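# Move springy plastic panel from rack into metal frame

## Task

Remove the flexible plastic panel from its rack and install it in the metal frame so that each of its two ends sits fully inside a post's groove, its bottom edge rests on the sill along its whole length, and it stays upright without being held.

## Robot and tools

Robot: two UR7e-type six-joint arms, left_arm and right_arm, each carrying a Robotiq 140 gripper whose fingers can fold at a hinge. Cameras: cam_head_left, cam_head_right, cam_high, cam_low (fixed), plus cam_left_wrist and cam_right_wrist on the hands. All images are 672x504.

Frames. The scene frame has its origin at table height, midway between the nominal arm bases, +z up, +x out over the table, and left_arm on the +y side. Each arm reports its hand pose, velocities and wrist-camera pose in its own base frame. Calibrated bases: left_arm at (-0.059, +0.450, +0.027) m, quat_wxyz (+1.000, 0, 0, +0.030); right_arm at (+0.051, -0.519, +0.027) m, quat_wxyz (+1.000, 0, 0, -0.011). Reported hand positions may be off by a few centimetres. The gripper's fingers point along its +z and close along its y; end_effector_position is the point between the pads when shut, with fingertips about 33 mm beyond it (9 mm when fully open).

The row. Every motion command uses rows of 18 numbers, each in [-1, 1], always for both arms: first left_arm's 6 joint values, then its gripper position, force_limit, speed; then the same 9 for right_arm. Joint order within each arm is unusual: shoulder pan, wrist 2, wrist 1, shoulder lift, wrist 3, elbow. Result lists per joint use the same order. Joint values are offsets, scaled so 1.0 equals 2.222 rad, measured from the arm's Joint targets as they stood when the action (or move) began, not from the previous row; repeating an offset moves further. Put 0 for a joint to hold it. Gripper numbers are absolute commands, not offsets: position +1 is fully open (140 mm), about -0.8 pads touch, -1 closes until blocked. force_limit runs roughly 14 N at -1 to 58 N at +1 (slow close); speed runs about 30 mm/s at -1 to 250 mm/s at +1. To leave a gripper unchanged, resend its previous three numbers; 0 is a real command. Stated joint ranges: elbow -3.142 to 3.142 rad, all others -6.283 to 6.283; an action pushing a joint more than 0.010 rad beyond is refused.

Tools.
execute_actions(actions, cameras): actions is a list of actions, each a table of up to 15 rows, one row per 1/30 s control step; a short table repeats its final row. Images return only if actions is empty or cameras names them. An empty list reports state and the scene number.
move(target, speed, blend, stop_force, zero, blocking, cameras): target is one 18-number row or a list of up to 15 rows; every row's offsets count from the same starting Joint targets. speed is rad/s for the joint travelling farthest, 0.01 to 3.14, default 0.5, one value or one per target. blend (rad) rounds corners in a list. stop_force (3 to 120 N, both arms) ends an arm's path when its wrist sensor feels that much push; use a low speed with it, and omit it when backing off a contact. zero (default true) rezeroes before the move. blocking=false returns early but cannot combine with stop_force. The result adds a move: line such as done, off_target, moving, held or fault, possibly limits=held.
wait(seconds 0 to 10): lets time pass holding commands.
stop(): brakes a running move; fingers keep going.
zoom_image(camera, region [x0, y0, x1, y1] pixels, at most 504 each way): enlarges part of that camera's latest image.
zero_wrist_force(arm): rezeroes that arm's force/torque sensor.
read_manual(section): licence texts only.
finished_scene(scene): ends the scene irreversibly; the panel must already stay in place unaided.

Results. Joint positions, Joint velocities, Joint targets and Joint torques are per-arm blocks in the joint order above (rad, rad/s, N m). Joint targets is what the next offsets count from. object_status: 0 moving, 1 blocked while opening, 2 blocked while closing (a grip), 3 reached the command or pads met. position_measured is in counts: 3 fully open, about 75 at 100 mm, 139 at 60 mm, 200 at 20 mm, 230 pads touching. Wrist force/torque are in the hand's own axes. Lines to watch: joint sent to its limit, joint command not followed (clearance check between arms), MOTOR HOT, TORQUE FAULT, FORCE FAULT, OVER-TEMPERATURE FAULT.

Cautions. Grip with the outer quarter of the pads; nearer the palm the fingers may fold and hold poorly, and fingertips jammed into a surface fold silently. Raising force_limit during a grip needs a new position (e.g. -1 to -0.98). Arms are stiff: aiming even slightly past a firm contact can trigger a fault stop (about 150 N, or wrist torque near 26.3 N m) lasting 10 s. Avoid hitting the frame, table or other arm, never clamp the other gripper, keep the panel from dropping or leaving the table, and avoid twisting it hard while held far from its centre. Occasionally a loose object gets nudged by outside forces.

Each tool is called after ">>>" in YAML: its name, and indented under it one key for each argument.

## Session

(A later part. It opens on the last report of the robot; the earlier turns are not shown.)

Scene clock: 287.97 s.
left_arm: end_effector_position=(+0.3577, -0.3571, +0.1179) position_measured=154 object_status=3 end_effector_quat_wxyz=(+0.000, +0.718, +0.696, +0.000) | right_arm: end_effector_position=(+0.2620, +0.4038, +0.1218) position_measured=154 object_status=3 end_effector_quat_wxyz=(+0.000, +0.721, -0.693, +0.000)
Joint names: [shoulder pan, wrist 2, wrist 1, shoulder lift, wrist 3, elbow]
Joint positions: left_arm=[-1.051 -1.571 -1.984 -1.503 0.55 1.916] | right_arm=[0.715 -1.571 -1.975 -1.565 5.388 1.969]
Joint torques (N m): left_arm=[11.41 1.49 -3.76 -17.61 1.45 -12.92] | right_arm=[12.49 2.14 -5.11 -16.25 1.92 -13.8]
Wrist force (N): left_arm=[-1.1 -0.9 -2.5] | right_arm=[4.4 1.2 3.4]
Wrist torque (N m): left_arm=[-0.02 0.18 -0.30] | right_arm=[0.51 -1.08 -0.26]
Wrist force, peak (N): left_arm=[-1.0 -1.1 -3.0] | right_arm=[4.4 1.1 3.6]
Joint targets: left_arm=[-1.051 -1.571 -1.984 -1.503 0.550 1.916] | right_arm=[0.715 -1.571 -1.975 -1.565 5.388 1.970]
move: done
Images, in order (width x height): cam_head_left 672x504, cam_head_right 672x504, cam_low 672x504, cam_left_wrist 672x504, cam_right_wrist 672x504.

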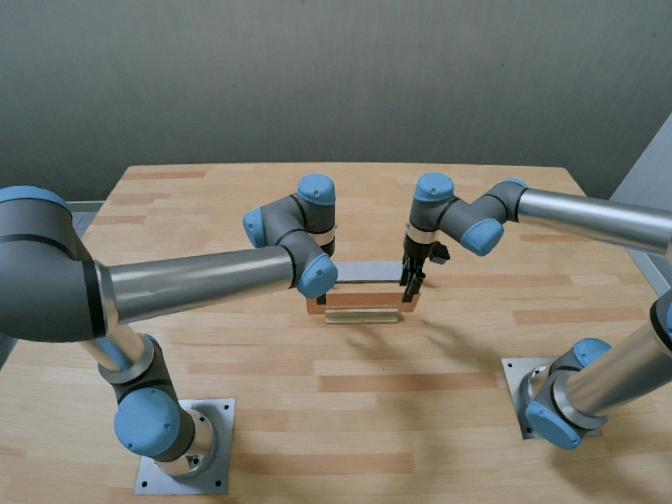

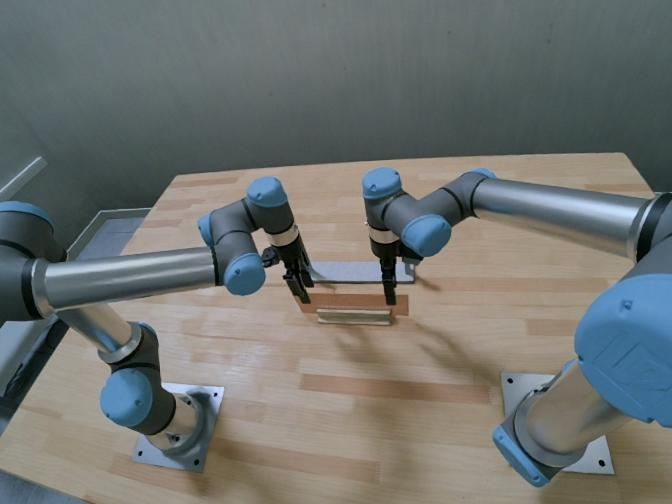

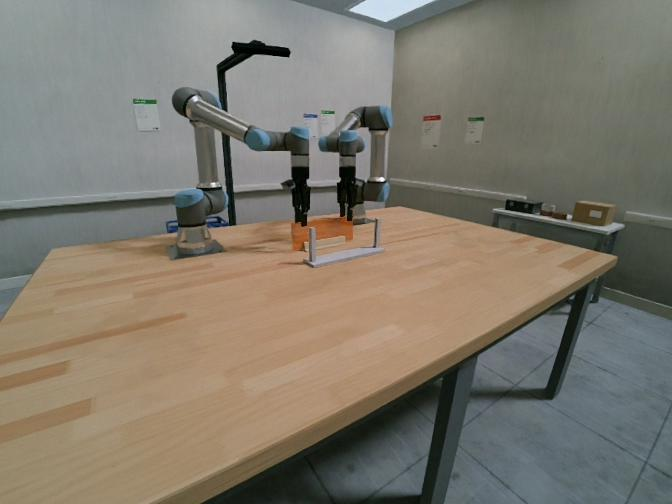

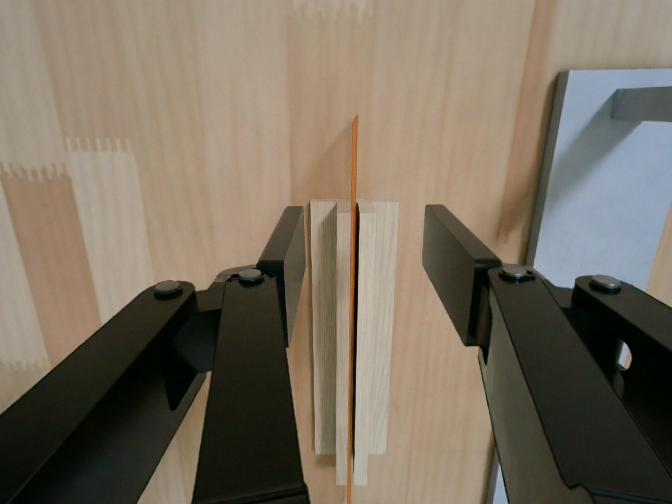

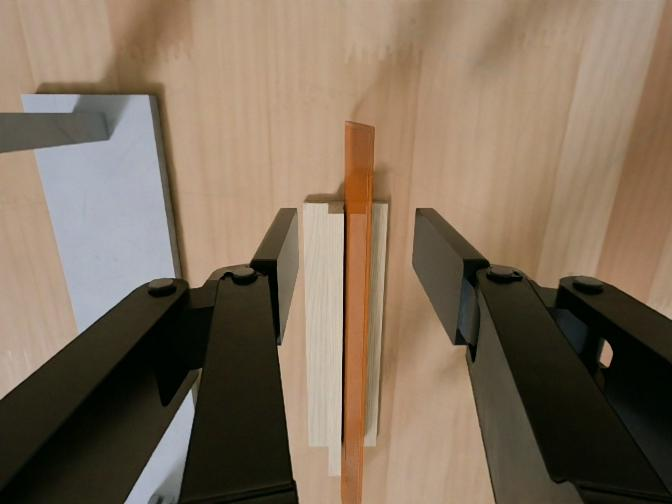

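>>> move:
  target: [0.00081, 0, -0.00356, 0.00225, 0.00081, 0.00131, -0.2, 0, 0, 0, 0, -0.00122, 0.00038, 0, 0.00083, -0.2, 0, 0]
  speed: 0.05
  cameras: []

>>> move:
  target: [0, 0, 0, 0, 0, 0, -1, 0, -1, 0, 0, 0, 0, 0, 0, -1, 0, -1]
  speed: 0.05
  cameras: ["cam_left_wrist", "cam_right_wrist", "cam_low"]

>>> zoom_image:
  camera: "cam_low"
  region: [280, 180, 400, 270]

Scene clock: 299.20 s.
left_arm: end_effector_position=(+0.3588, -0.3572, +0.1149) position_measured=154 object_status=3 end_effector_quat_wxyz=(+0.000, +0.718, +0.696, +0.000) | right_arm: end_effector_position=(+0.2619, +0.4038, +0.1208) position_measured=154 object_status=3 end_effector_quat_wxyz=(+0.000, +0.721, -0.693, +0.000)
Joint names: [shoulder pan, wrist 2, wrist 1, shoulder lift, wrist 3, elbow]
Joint positions: left_arm=[-1.049 -1.571 -1.991 -1.498 0.552 1.919] | right_arm=[0.715 -1.571 -1.978 -1.564 5.388 1.971]
Joint torques (N m): left_arm=[11.2 1.61 -3.77 -16.8 1.34 -10.73] | right_arm=[11.6 1.99 -5.02 -16.56 1.83 -12.14]
Wrist force (N): left_arm=[-1.2 -0.9 -2.5] | right_arm=[4.3 1.1 3.4]
Wrist torque (N m): left_arm=[-0.02 0.20 -0.29] | right_arm=[0.49 -1.06 -0.26]
Wrist force, peak (N): left_arm=[-1.3 -0.9 -2.9] | right_arm=[4.4 1.1 3.8]
Joint targets: left_arm=[-1.049 -1.571 -1.992 -1.498 0.552 1.919] | right_arm=[0.715 -1.571 -1.978 -1.564 5.388 1.972]
move: done
No camera images: "cameras" was empty.

Scene clock: 301.27 s.
left_arm: end_effector_position=(+0.3588, -0.3572, +0.1148) position_measured=230 object_status=0 end_effector_quat_wxyz=(+0.000, +0.718, +0.696, +0.000) | right_arm: end_effector_position=(+0.2619, +0.4038, +0.1208) position_measured=230 object_status=0 end_effector_quat_wxyz=(+0.000, +0.721, -0.693, +0.000)
Joint names: [shoulder pan, wrist 2, wrist 1, shoulder lift, wrist 3, elbow]
Joint positions: left_arm=[-1.049 -1.571 -1.992 -1.498 0.552 1.919] | right_arm=[0.715 -1.571 -1.978 -1.564 5.388 1.972]
Joint torques (N m): left_arm=[11.21 1.67 -3.77 -16.89 1.24 -11.83] | right_arm=[12.04 2.12 -4.6 -16.49 1.86 -11.98]
Wrist force (N): left_arm=[-1.2 -1.2 -2.8] | right_arm=[4.3 0.9 3.1]
Wrist torque (N m): left_arm=[-0.02 0.24 -0.26] | right_arm=[0.52 -1.04 -0.24]
Wrist force, peak (N): left_arm=[-1.2 -1.3 -2.9] | right_arm=[4.5 1.3 3.6]
Joint targets: left_arm=[-1.049 -1.571 -1.992 -1.498 0.552 1.919] | right_arm=[0.715 -1.571 -1.978 -1.564 5.388 1.972]
move: done
Images, in order (width x height): cam_low 672x504, cam_left_wrist 672x504, cam_right_wrist 672x504.

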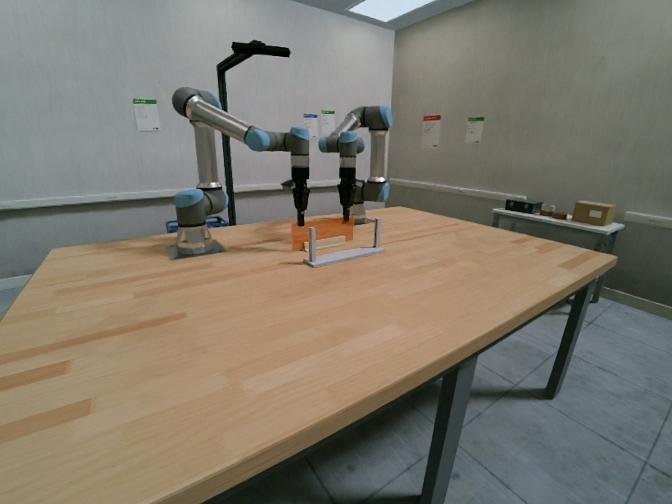

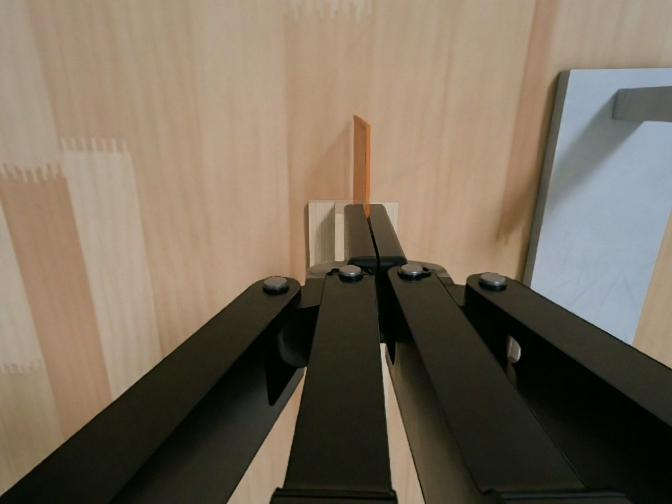

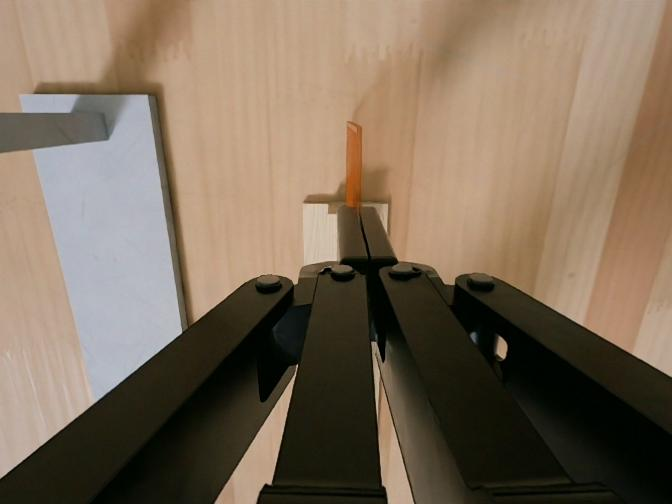

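Scaled by 4.200 from the camera's 672x504 image, which has a finer 960x720 frame.

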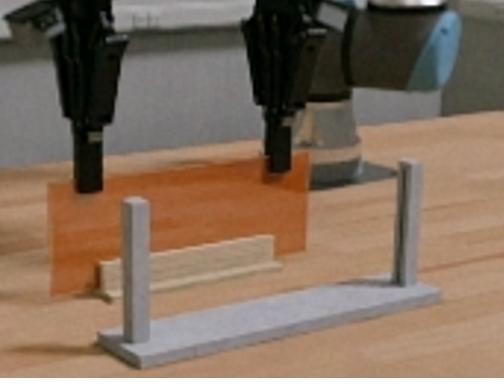

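>>> wait:
  seconds: 1.0
  cameras: []

>>> zoom_image:
  camera: "cam_left_wrist"
  region: [290, 90, 450, 290]

>>> zoom_image:
  camera: "cam_right_wrist"
  region: [290, 90, 450, 290]

Scene clock: 303.60 s.
left_arm: end_effector_position=(+0.3588, -0.3572, +0.1148) position_measured=230 object_status=3 end_effector_quat_wxyz=(+0.000, +0.718, +0.696, +0.000) | right_arm: end_effector_position=(+0.2619, +0.4038, +0.1208) position_measured=230 object_status=3 end_effector_quat_wxyz=(+0.000, +0.721, -0.693, +0.000)
Joint names: [shoulder pan, wrist 2, wrist 1, shoulder lift, wrist 3, elbow]
Joint positions: left_arm=[-1.049 -1.571 -1.992 -1.498 0.552 1.919] | right_arm=[0.715 -1.571 -1.978 -1.564 5.388 1.972]
Joint torques (N m): left_arm=[10.75 1.63 -3.79 -17.94 0.84 -13.08] | right_arm=[12.12 2.06 -2.95 -17.12 1.78 -12.21]
Wrist force (N): left_arm=[-1.1 -0.9 -3.3] | right_arm=[4.3 0.6 3.2]
Wrist torque (N m): left_arm=[0.05 0.20 -0.26] | right_arm=[0.47 -1.06 -0.24]
Wrist force, peak (N): left_arm=[-1.1 -0.9 -3.3] | right_arm=[4.7 0.9 3.3]
Joint targets: left_arm=[-1.049 -1.571 -1.992 -1.498 0.552 1.919] | right_arm=[0.715 -1.571 -1.978 -1.564 5.388 1.972]
Tool commands: left_gripper/position=-1.0 left_gripper/force_limit=+0.0 left_gripper/speed=-1.0 right_gripper/position=-1.0 right_gripper/force_limit=+0.0 right_gripper/speed=-1.0
wait: 1.00 s; at rest from the start
No camera images: "cameras" was empty.

Scaled by 2.520 from the camera's 672x504 image, which has a finer 960x720 frame.
This view is cut from an older image: the scene may have changed since it was taken.

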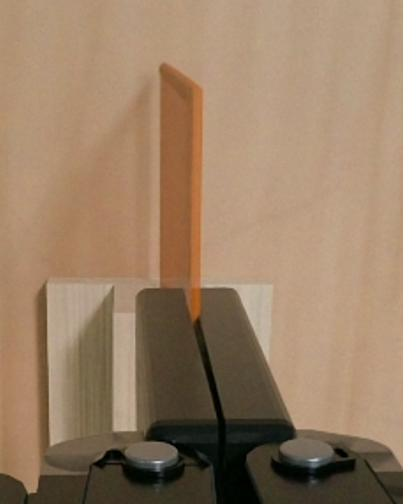

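Scaled by 2.520 from the camera's 672x504 image, which has a finer 960x720 frame.
This view is cut from an older image: the scene may have changed since it was taken.

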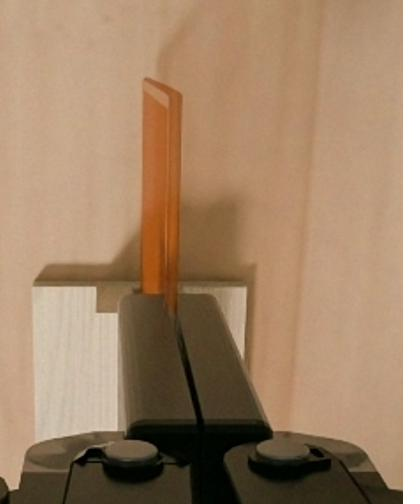

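>>> zero_wrist_force:
  arm: "left_arm"

>>> zero_wrist_force:
  arm: "right_arm"

>>> move:
  target: [0, 0, 0.00607, -0.00223, 0, -0.00384, -1, 0, -1, 0, 0, 0.00621, -0.00221, 0, -0.00401, -1, 0, -1]
  speed: 0.03
  cameras: ["cam_left_wrist", "cam_right_wrist", "cam_low"]

>>> zoom_image:
  camera: "cam_low"
  region: [280, 180, 400, 270]

Wrist force sensor zeroed.

Wrist force sensor zeroed.

Scene clock: 320.90 s.
left_arm: end_effector_position=(+0.3588, -0.3572, +0.1196) position_measured=230 object_status=3 end_effector_quat_wxyz=(+0.000, +0.718, +0.696, +0.000) | right_arm: end_effector_position=(+0.2620, +0.4038, +0.1256) position_measured=230 object_status=3 end_effector_quat_wxyz=(+0.000, +0.721, -0.693, +0.000)
Joint names: [shoulder pan, wrist 2, wrist 1, shoulder lift, wrist 3, elbow]
Joint positions: left_arm=[-1.049 -1.571 -1.979 -1.503 0.552 1.911] | right_arm=[0.715 -1.571 -1.964 -1.569 5.388 1.963]
Joint torques (N m): left_arm=[10.75 1.61 -1.41 -41.04 0.15 -35.5] | right_arm=[11.1 1.87 -1.71 -29.1 1.7 -37.19]
Wrist force (N, zeroed by zero_wrist_force): left_arm=[0.6 -0.2 1.3] | right_arm=[0.4 0.3 0.8]
Wrist torque (N m, zeroed by zero_wrist_force): left_arm=[-0.05 -0.01 0.01] | right_arm=[0.04 0.06 0.00]
Wrist force, peak (N, zeroed by zero_wrist_force): left_arm=[-1.1 -0.5 1.1] | right_arm=[-0.7 0.3 0.8]
Joint targets: left_arm=[-1.049 -1.571 -1.978 -1.503 0.552 1.911] | right_arm=[0.715 -1.571 -1.964 -1.569 5.388 1.963]
move: done
Images, in order (width x height): cam_low 672x504, cam_left_wrist 672x504, cam_right_wrist 672x504.

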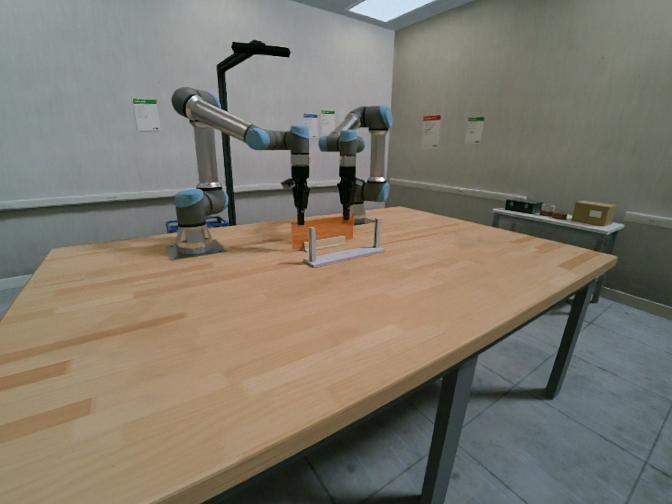

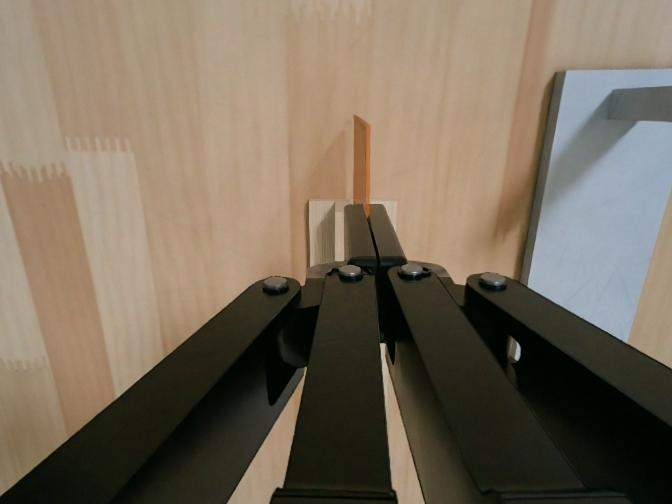

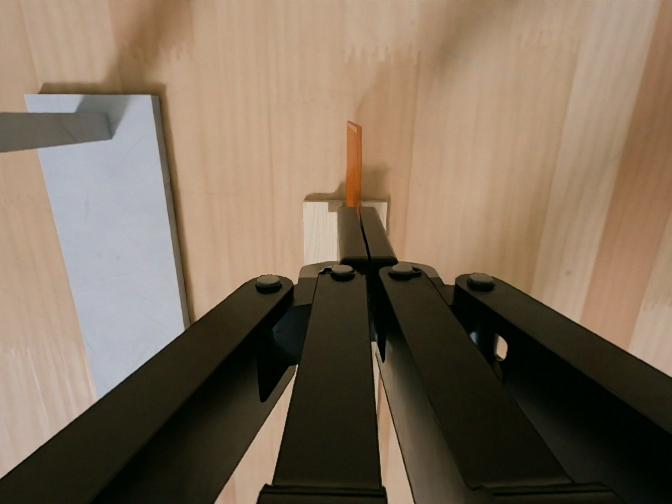

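Scaled by 4.200 from the camera's 672x504 image, which has a finer 960x720 frame.

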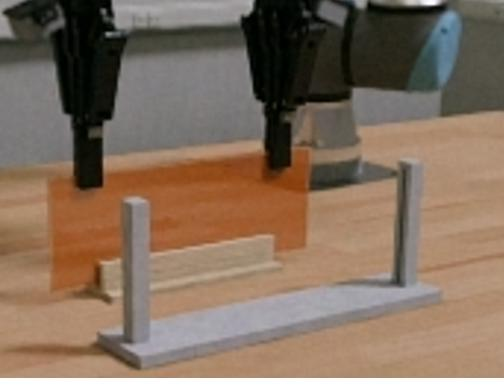

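>>> move:
  target: [0, 0, 0.06585, -0.02001, 0, -0.04584, -1, 0, -1, 0, 0, 0.06701, -0.01946, 0, -0.04754, -1, 0, -1]
  speed: 0.08
  cameras: ["all"]

>>> zoom_image:
  camera: "cam_low"
  region: [280, 170, 400, 270]

>>> zoom_image:
  camera: "cam_high"
  region: [340, 180, 490, 350]

>>> zoom_image:
  camera: "cam_head_left"
  region: [280, 180, 450, 340]

>>> zoom_image:
  camera: "cam_head_right"
  region: [270, 180, 440, 340]

Scene clock: 330.50 s.
left_arm: end_effector_position=(+0.3588, -0.3572, +0.1746) position_measured=230 object_status=3 end_effector_quat_wxyz=(+0.000, +0.718, +0.696, +0.000) | right_arm: end_effector_position=(+0.2619, +0.4038, +0.1806) position_measured=230 object_status=3 end_effector_quat_wxyz=(+0.000, +0.721, -0.693, +0.000)
Joint names: [shoulder pan, wrist 2, wrist 1, shoulder lift, wrist 3, elbow]
Joint positions: left_arm=[-1.049 -1.571 -1.832 -1.547 0.552 1.809] | right_arm=[0.715 -1.571 -1.815 -1.612 5.388 1.857]
Joint torques (N m): left_arm=[4.2 -1.26 -1.7 -39.53 -0.74 -36.92] | right_arm=[6.3 0.24 -1.6 -28.4 1.63 -39.2]
Wrist force (N, zeroed by zero_wrist_force): left_arm=[-0.2 -0.1 1.2] | right_arm=[-0.1 0.0 0.5]
Wrist torque (N m, zeroed by zero_wrist_force): left_arm=[-0.03 0.03 0.00] | right_arm=[0.00 0.07 0.00]
Wrist force, peak (N, zeroed by zero_wrist_force): left_arm=[7.5 0.1 1.2] | right_arm=[6.0 0.3 0.5]
Joint targets: left_arm=[-1.049 -1.571 -1.832 -1.547 0.552 1.809] | right_arm=[0.715 -1.571 -1.815 -1.612 5.388 1.857]
move: done

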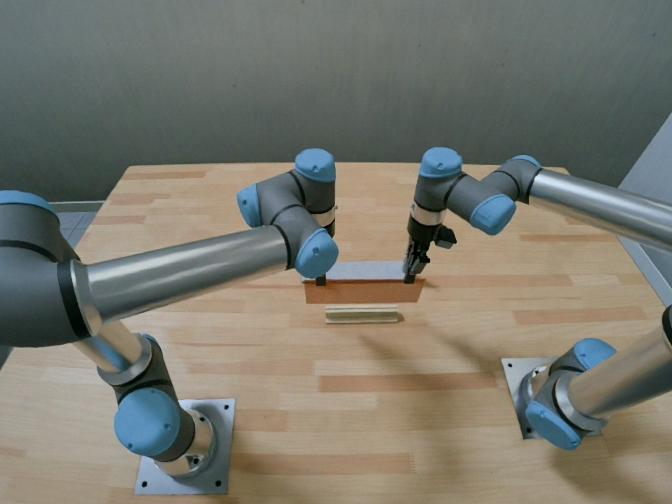

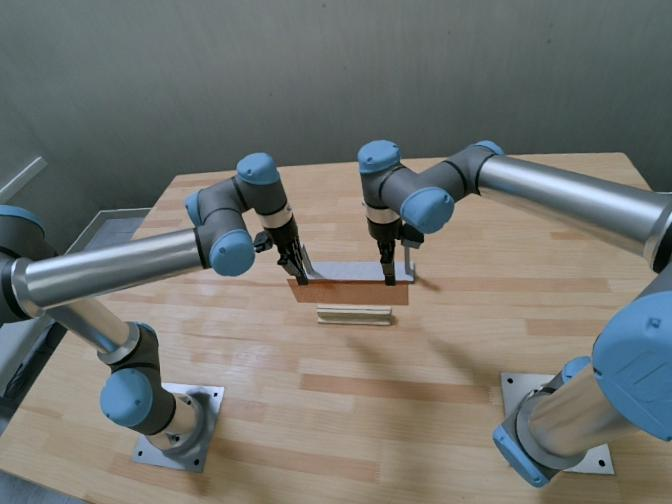

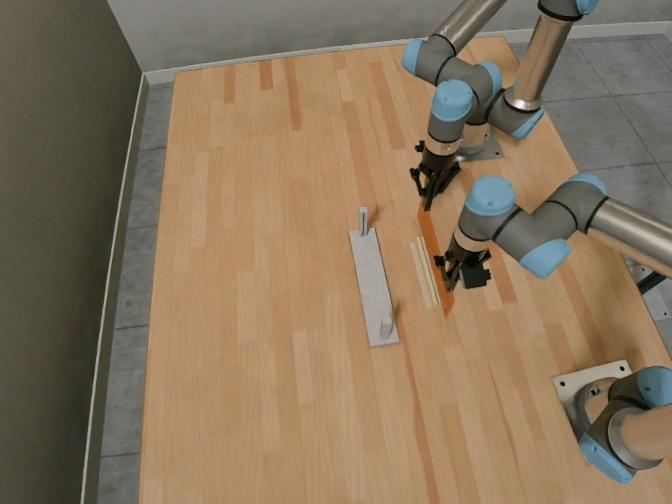

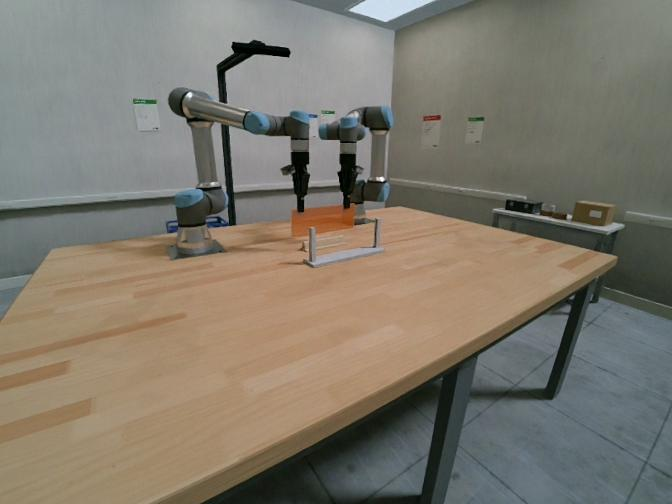

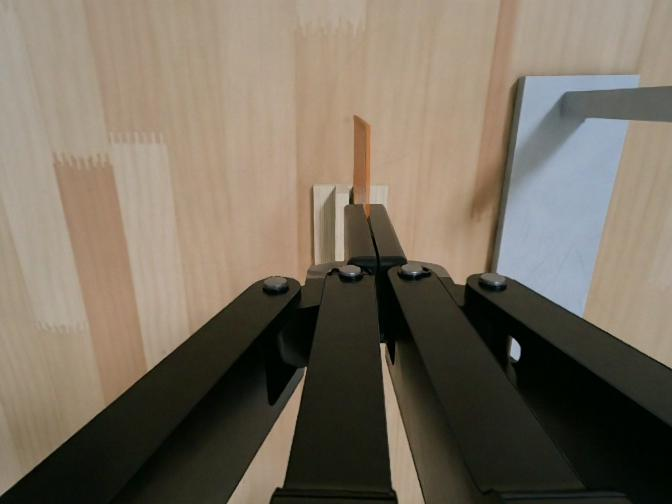

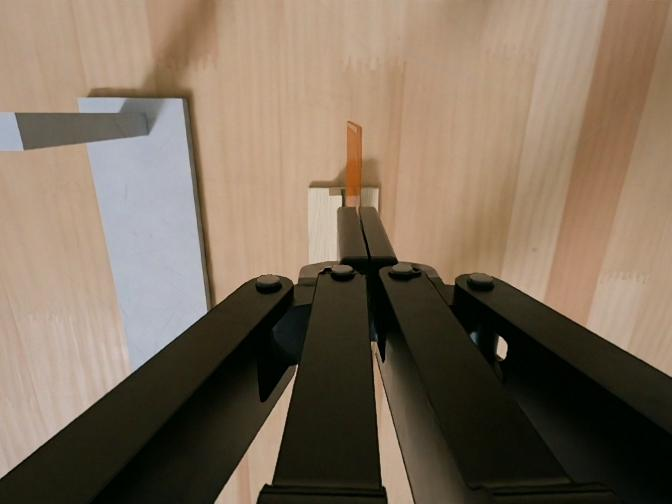

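Scaled by 4.200 from the camera's 672x504 image, which has a finer 960x720 frame.

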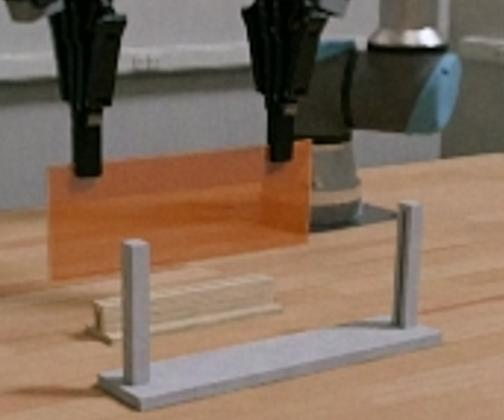

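Scaled by 2.965 from the camera's 672x504 image, which has a finer 960x720 frame.

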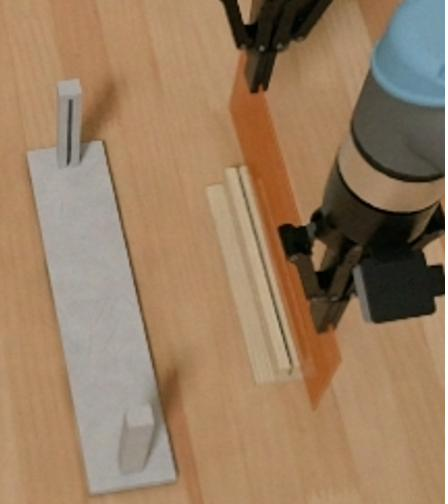

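Scaled by 2.965 from the camera's 672x504 image, which has a finer 960x720 frame.

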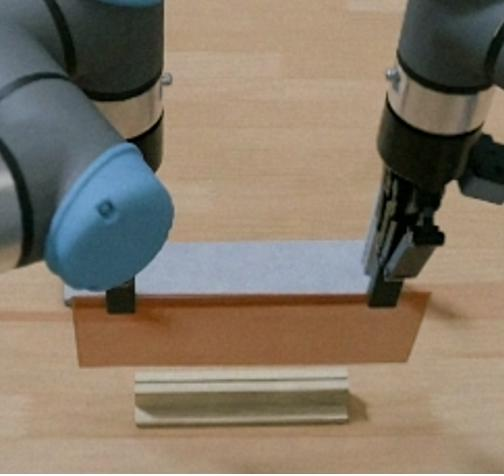

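Scaled by 2.965 from the camera's 672x504 image, which has a finer 960x720 frame.

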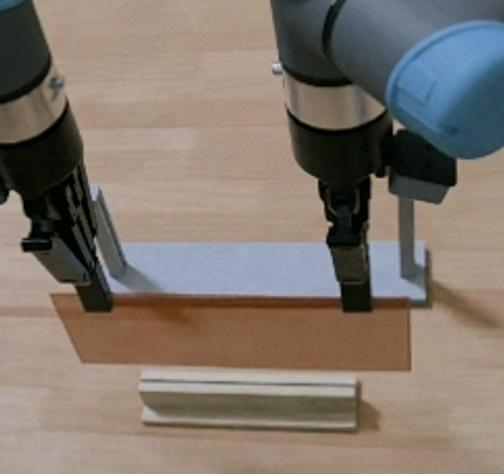

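>>> zoom_image:
  camera: "cam_left_wrist"
  region: [330, 100, 400, 220]

>>> zoom_image:
  camera: "cam_right_wrist"
  region: [320, 100, 390, 220]

>>> zoom_image:
  camera: "cam_right_wrist"
  region: [0, 80, 200, 220]

>>> zoom_image:
  camera: "cam_left_wrist"
  region: [510, 60, 672, 200]

Scaled by 4.200 from the camera's 672x504 image, which has a finer 960x720 frame.

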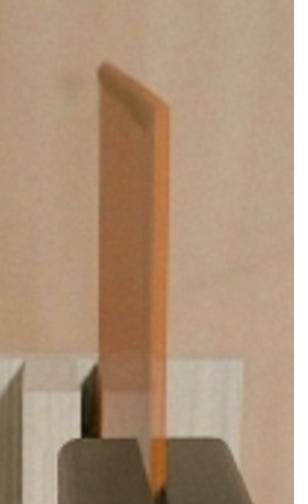

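Scaled by 4.200 from the camera's 672x504 image, which has a finer 960x720 frame.

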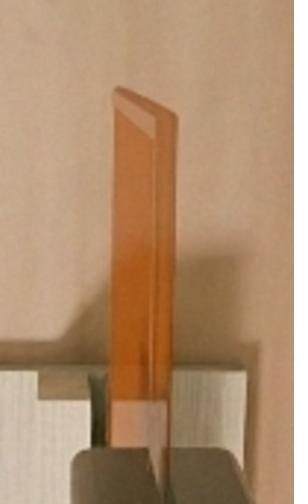

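Scaled by 2.520 from the camera's 672x504 image, which has a finer 960x720 frame.

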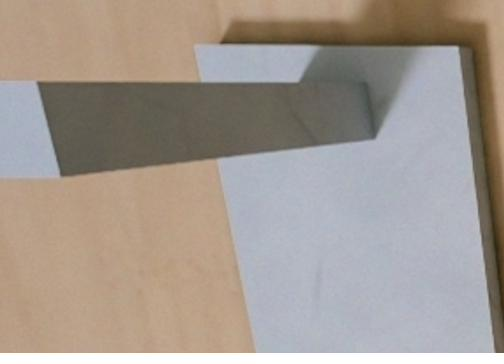

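Scaled by 3.111 from the camera's 672x504 image, which has a finer 960x720 frame.

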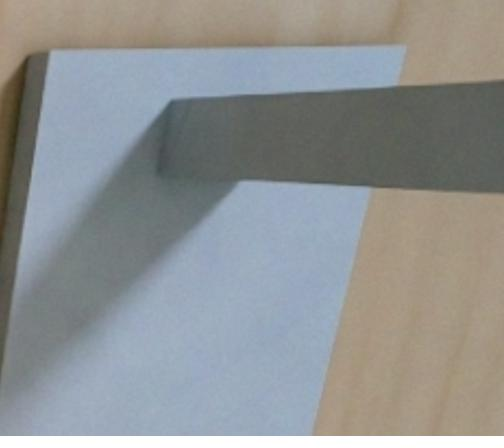

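>>> zero_wrist_force:
  arm: "left_arm"

>>> zero_wrist_force:
  arm: "right_arm"

>>> move:
  target: [0, 0, 0, 0, 0.045, 0, -1, 0, -1, 0.00068, 0, -0.00004, 0.00083, -0.04433, -0.00079, -1, 0, -1]
  speed: 0.05
  cameras: ["cam_left_wrist", "cam_right_wrist", "cam_high"]

>>> zoom_image:
  camera: "cam_high"
  region: [340, 180, 490, 350]

Wrist force sensor zeroed.

Wrist force sensor zeroed.

Scene clock: 406.73 s.
left_arm: end_effector_position=(+0.3588, -0.3571, +0.1748) position_measured=230 object_status=3 end_effector_quat_wxyz=(+0.000, +0.752, +0.660, +0.000) | right_arm: end_effector_position=(+0.2619, +0.4047, +0.1808) position_measured=230 object_status=3 end_effector_quat_wxyz=(+0.000, +0.754, -0.656, +0.000)
Joint names: [shoulder pan, wrist 2, wrist 1, shoulder lift, wrist 3, elbow]
Joint positions: left_arm=[-1.049 -1.571 -1.832 -1.547 0.652 1.809] | right_arm=[0.716 -1.571 -1.815 -1.61 5.29 1.855]
Joint torques (N m): left_arm=[-2.7 -1.29 -2.52 -39.48 1.6 -36.51] | right_arm=[12.91 -1.18 -4.91 -16.49 -2.1 -39.95]
Wrist force (N, zeroed by zero_wrist_force): left_arm=[2.7 -0.1 0.0] | right_arm=[1.9 0.0 0.1]
Wrist torque (N m, zeroed by zero_wrist_force): left_arm=[0.00 -0.03 -0.04] | right_arm=[-0.07 0.14 0.14]
Wrist force, peak (N, zeroed by zero_wrist_force): left_arm=[3.0 -0.2 0.1] | right_arm=[2.1 0.2 0.2]
Joint targets: left_arm=[-1.049 -1.571 -1.832 -1.547 0.652 1.809] | right_arm=[0.716 -1.571 -1.815 -1.610 5.289 1.855]
move: done
Images, in order (width x height): cam_high 672x504, cam_left_wrist 672x504, cam_right_wrist 672x504.

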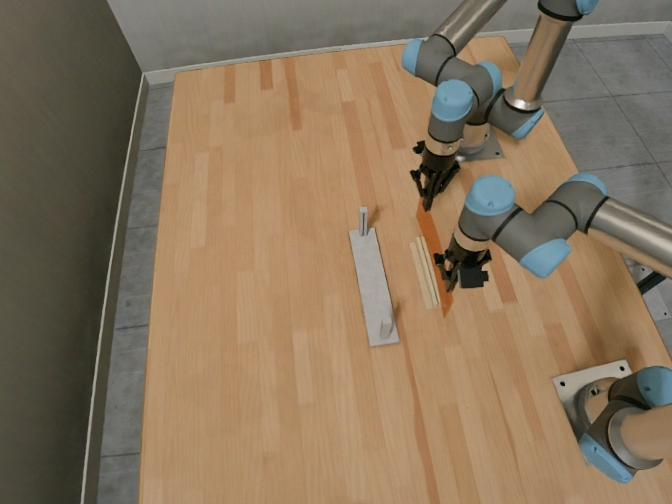

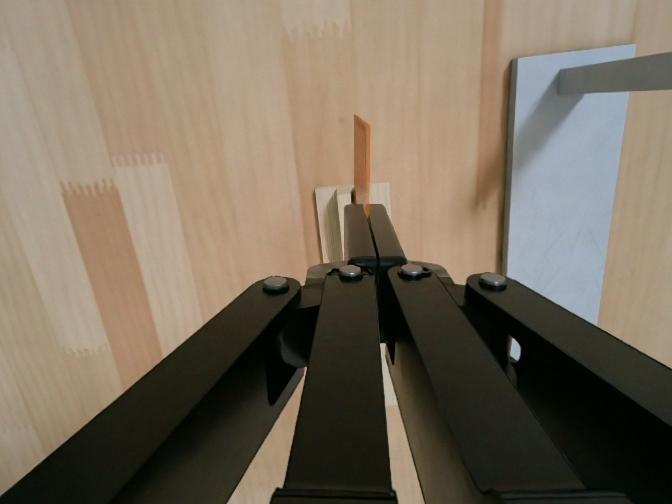

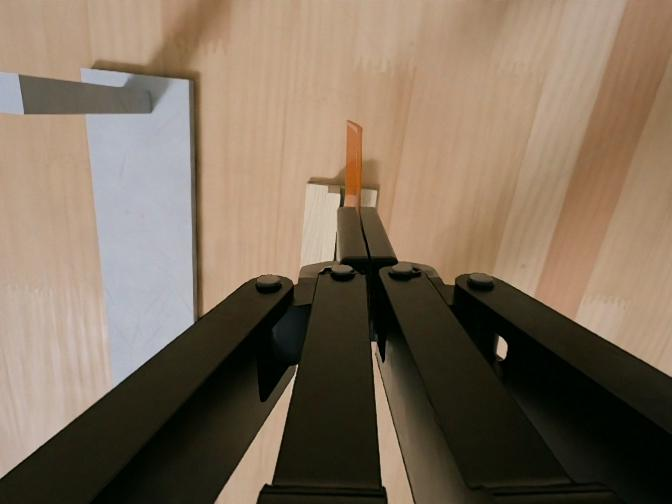

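Scaled by 2.965 from the camera's 672x504 image, which has a finer 960x720 frame.

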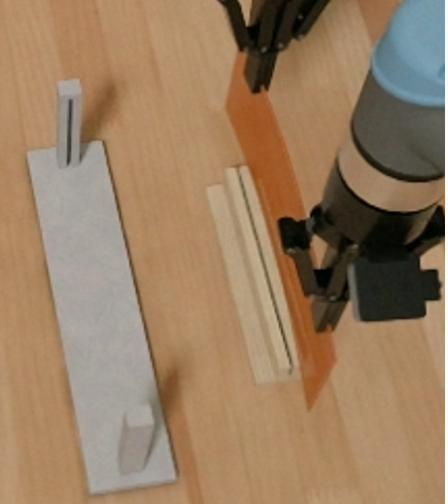

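>>> move:
  target: [-0.00241, 0, 0.0001, 0.00374, -0.03929, -0.00384, -1, 0, -1, 0.00607, 0, -0.00034, 0.0073, 0.04298, -0.00696, -1, 0, -1]
  speed: 0.05
  cameras: ["cam_left_wrist", "cam_right_wrist", "cam_high", "cam_low"]

>>> zoom_image:
  camera: "cam_high"
  region: [340, 180, 490, 350]

>>> zoom_image:
  camera: "cam_low"
  region: [280, 170, 400, 270]

Scene clock: 451.77 s.
left_arm: end_effector_position=(+0.3587, -0.3621, +0.1747) position_measured=230 object_status=3 end_effector_quat_wxyz=(+0.000, +0.724, +0.690, +0.000) | right_arm: end_effector_position=(+0.2615, +0.4127, +0.1807) position_measured=230 object_status=3 end_effector_quat_wxyz=(+0.000, +0.727, -0.686, +0.000)
Joint names: [shoulder pan, wrist 2, wrist 1, shoulder lift, wrist 3, elbow]
Joint positions: left_arm=[-1.055 -1.571 -1.832 -1.539 0.565 1.8] | right_arm=[0.729 -1.571 -1.816 -1.594 5.384 1.84]
Joint torques (N m): left_arm=[-20.51 -4.83 -10.28 -17.67 -1.79 -49.36] | right_arm=[20.18 9.92 -11.83 -18.17 1.63 -48.43]
Wrist force (N, zeroed by zero_wrist_force): left_arm=[36.6 0.3 0.2] | right_arm=[33.5 1.3 -0.1]
Wrist torque (N m, zeroed by zero_wrist_force): left_arm=[-0.02 0.04 0.18] | right_arm=[-0.03 0.78 -0.14]
Wrist force, peak (N, zeroed by zero_wrist_force): left_arm=[36.6 0.3 0.2] | right_arm=[33.5 1.3 -0.1]
Joint targets: left_arm=[-1.055 -1.571 -1.832 -1.539 0.565 1.800] | right_arm=[0.730 -1.571 -1.816 -1.594 5.385 1.840]
move: done
Images, in order (width x height): cam_high 672x504, cam_low 672x504, cam_left_wrist 672x504, cam_right_wrist 672x504.

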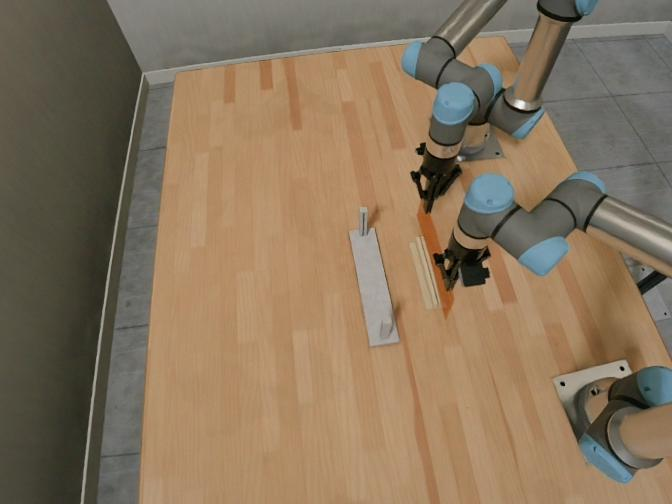

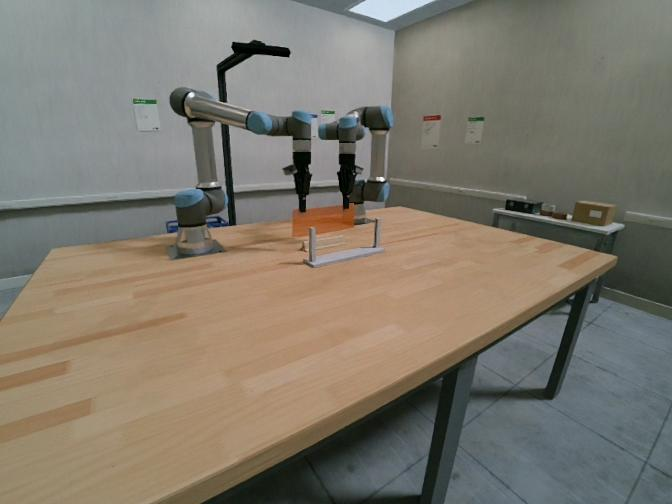

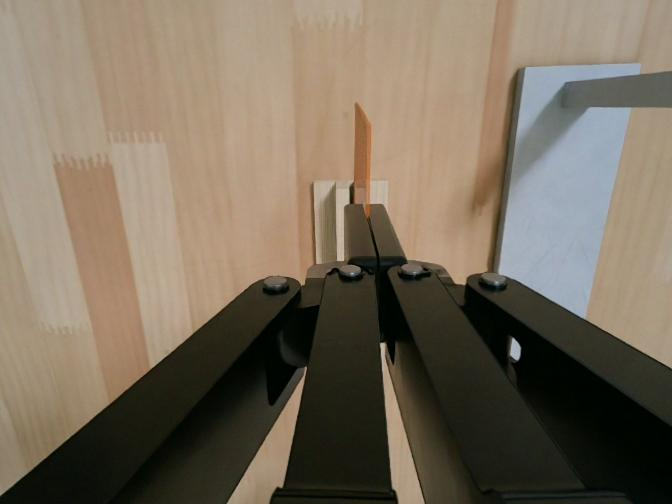

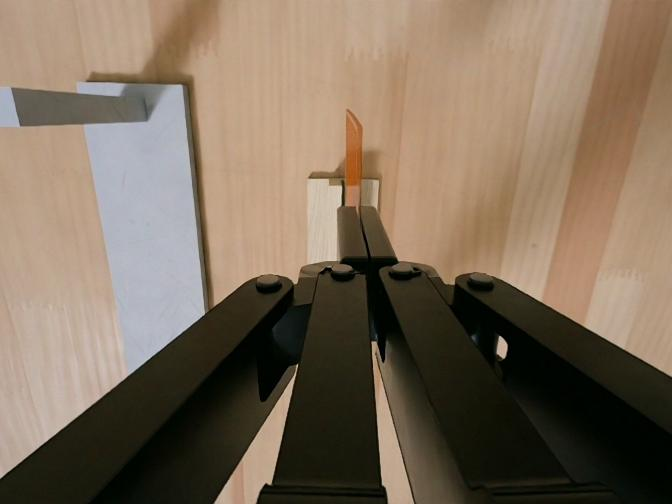

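Scaled by 2.965 from the camera's 672x504 image, which has a finer 960x720 frame.

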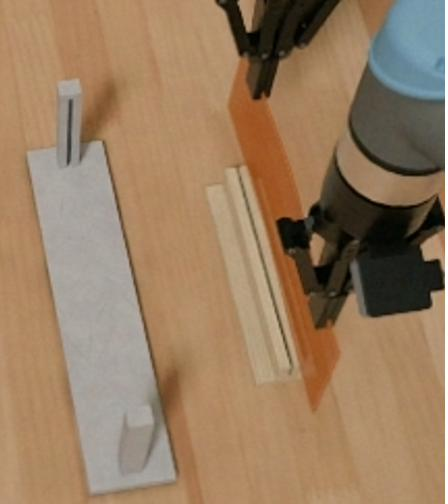

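Scaled by 4.200 from the camera's 672x504 image, which has a finer 960x720 frame.

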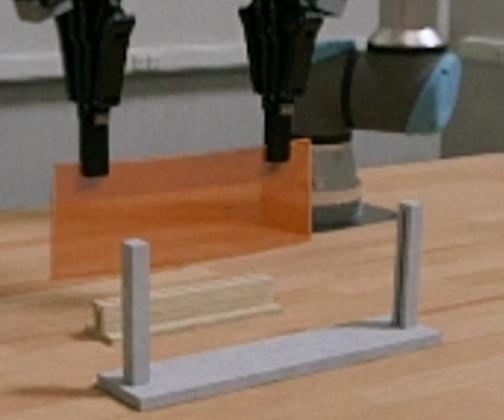

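>>> move:
  target: [0, 0, 0, 0, 0, 0, -0.98, 1, -1, 0, 0, 0, 0, 0, 0, -0.98, 1, -1]
  speed: 0.05
  cameras: []

>>> move:
  target:
    - [-0.000089, 0, 0, 0.000138, 0.03591, -0.000142, -0.98, 1, -1, 0.00014, 0, -0.000008, 0.000169, -0.03587, -0.000161, -0.98, 1, -1]
    - [-0.0002, 0, 0.000009, 0.00031, 0.05833, -0.000319, -0.98, 1, -1, 0.000315, 0, -0.000018, 0.000378, -0.05819, -0.000361, -0.98, 1, -1]
    - [-0.000356, 0, 0.000014, 0.000553, 0.08065, -0.000568, -0.98, 1, -1, 0.000561, 0, -0.000032, 0.000675, -0.08047, -0.000644, -0.98, 1, -1]
  speed: 0.06
  blend: [0.005, 0.005, 0]
  cameras: ["cam_left_wrist", "cam_right_wrist", "cam_high"]

>>> zoom_image:
  camera: "cam_high"
  region: [340, 180, 490, 350]

Scene clock: 484.37 s.
left_arm: end_effector_position=(+0.3587, -0.3622, +0.1748) position_measured=232 object_status=3 end_effector_quat_wxyz=(+0.000, +0.724, +0.690, +0.000) | right_arm: end_effector_position=(+0.2615, +0.4127, +0.1807) position_measured=232 object_status=3 end_effector_quat_wxyz=(+0.000, +0.727, -0.687, +0.000)
Joint names: [shoulder pan, wrist 2, wrist 1, shoulder lift, wrist 3, elbow]
Joint positions: left_arm=[-1.055 -1.571 -1.832 -1.539 0.565 1.8] | right_arm=[0.73 -1.571 -1.816 -1.594 5.385 1.84]
Joint torques (N m): left_arm=[-21.01 -6.39 -11.91 -18.3 -1.58 -49.45] | right_arm=[20.71 10 -11.98 -17.17 1.89 -48.46]
Wrist force (N, zeroed by zero_wrist_force): left_arm=[36.7 0.5 0.5] | right_arm=[33.6 1.2 0.0]
Wrist torque (N m, zeroed by zero_wrist_force): left_arm=[0.02 0.08 0.17] | right_arm=[-0.03 0.81 -0.14]
Wrist force, peak (N, zeroed by zero_wrist_force): left_arm=[37.0 0.3 0.5] | right_arm=[33.9 1.0 0.3]
Joint targets: left_arm=[-1.055 -1.571 -1.832 -1.539 0.565 1.800] | right_arm=[0.730 -1.571 -1.816 -1.594 5.385 1.840]
move: done
No camera images: "cameras" was empty.

Scene clock: 487.77 s.
left_arm: end_effector_position=(+0.3586, -0.3629, +0.1747) position_measured=232 object_status=3 end_effector_quat_wxyz=(+0.000, +0.783, +0.622, +0.000) | right_arm: end_effector_position=(+0.2614, +0.4135, +0.1807) position_measured=232 object_status=3 end_effector_quat_wxyz=(+0.000, +0.786, -0.619, +0.000)
Joint names: [shoulder pan, wrist 2, wrist 1, shoulder lift, wrist 3, elbow]
Joint positions: left_arm=[-1.055 -1.571 -1.832 -1.538 0.744 1.799] | right_arm=[0.731 -1.571 -1.816 -1.592 5.206 1.838]
Joint torques (N m): left_arm=[-15.85 -5.35 -7.47 -16.82 1.18 -44.84] | right_arm=[17.34 6.14 -9.97 -16.21 -1.87 -45.31]
Wrist force (N, zeroed by zero_wrist_force): left_arm=[25.5 -3.8 0.2] | right_arm=[21.6 4.3 0.1]
Wrist torque (N m, zeroed by zero_wrist_force): left_arm=[0.02 -0.35 0.19] | right_arm=[-0.23 0.46 -0.08]
Wrist force, peak (N, zeroed by zero_wrist_force): left_arm=[36.9 0.5 0.2] | right_arm=[33.9 1.0 -0.1]
Joint targets: left_arm=[-1.055 -1.571 -1.832 -1.538 0.744 1.799] | right_arm=[0.731 -1.571 -1.816 -1.592 5.206 1.838]
move: done
Images, in order (width x height): cam_high 672x504, cam_left_wrist 672x504, cam_right_wrist 672x504.

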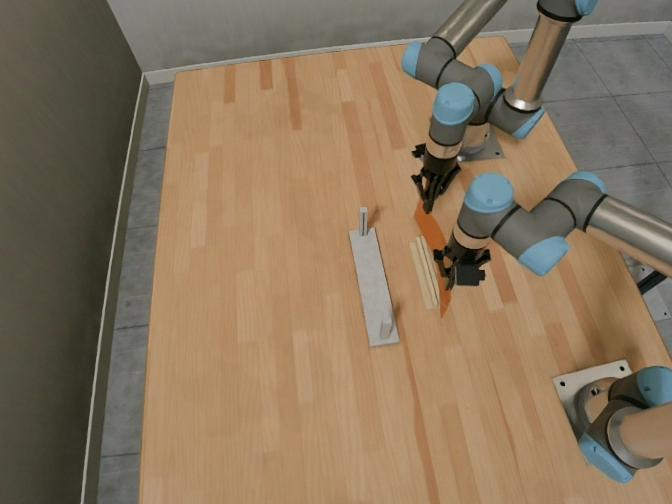

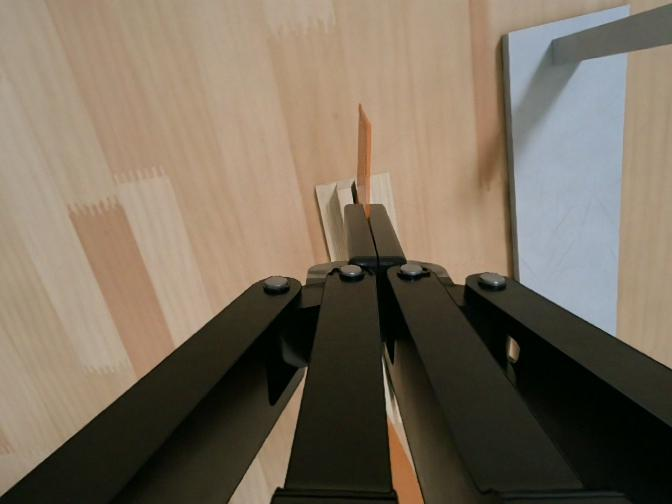

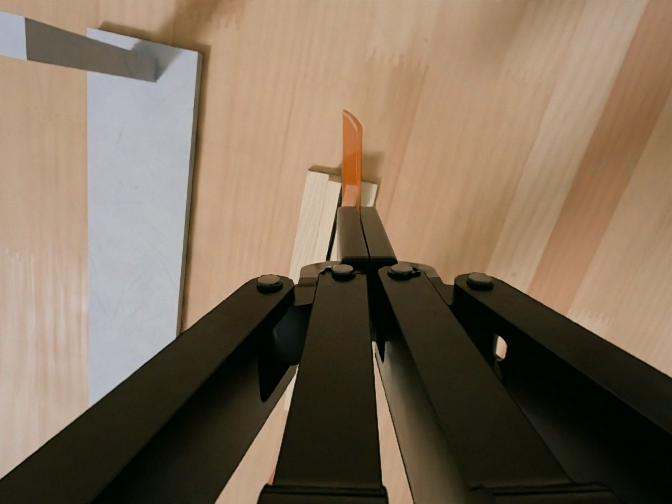

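Scaled by 2.965 from the camera's 672x504 image, which has a finer 960x720 frame.

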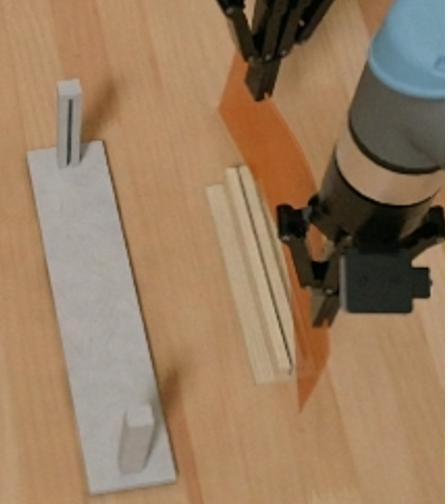

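>>> zoom_image:
  camera: "cam_left_wrist"
  region: [330, 90, 400, 220]

>>> zoom_image:
  camera: "cam_right_wrist"
  region: [310, 90, 390, 220]

>>> zoom_image:
  camera: "cam_left_wrist"
  region: [350, 340, 450, 504]

Scaled by 3.877 from the camera's 672x504 image, which has a finer 960x720 frame.

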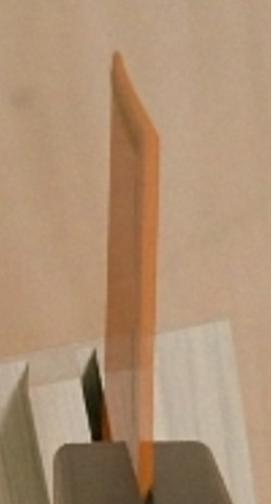

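Scaled by 3.877 from the camera's 672x504 image, which has a finer 960x720 frame.

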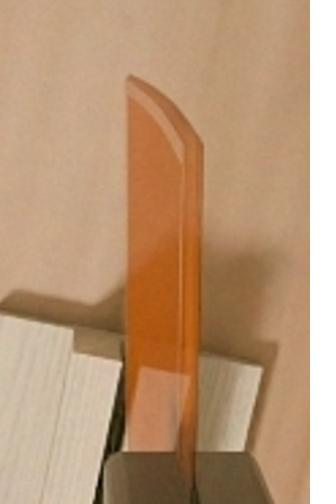

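Scaled by 3.073 from the camera's 672x504 image, which has a finer 960x720 frame.

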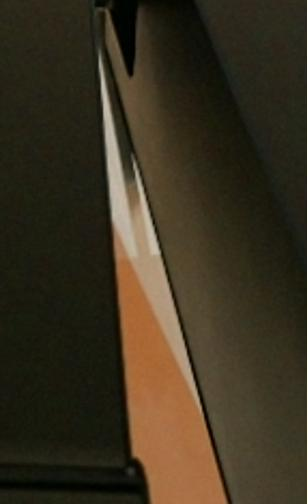

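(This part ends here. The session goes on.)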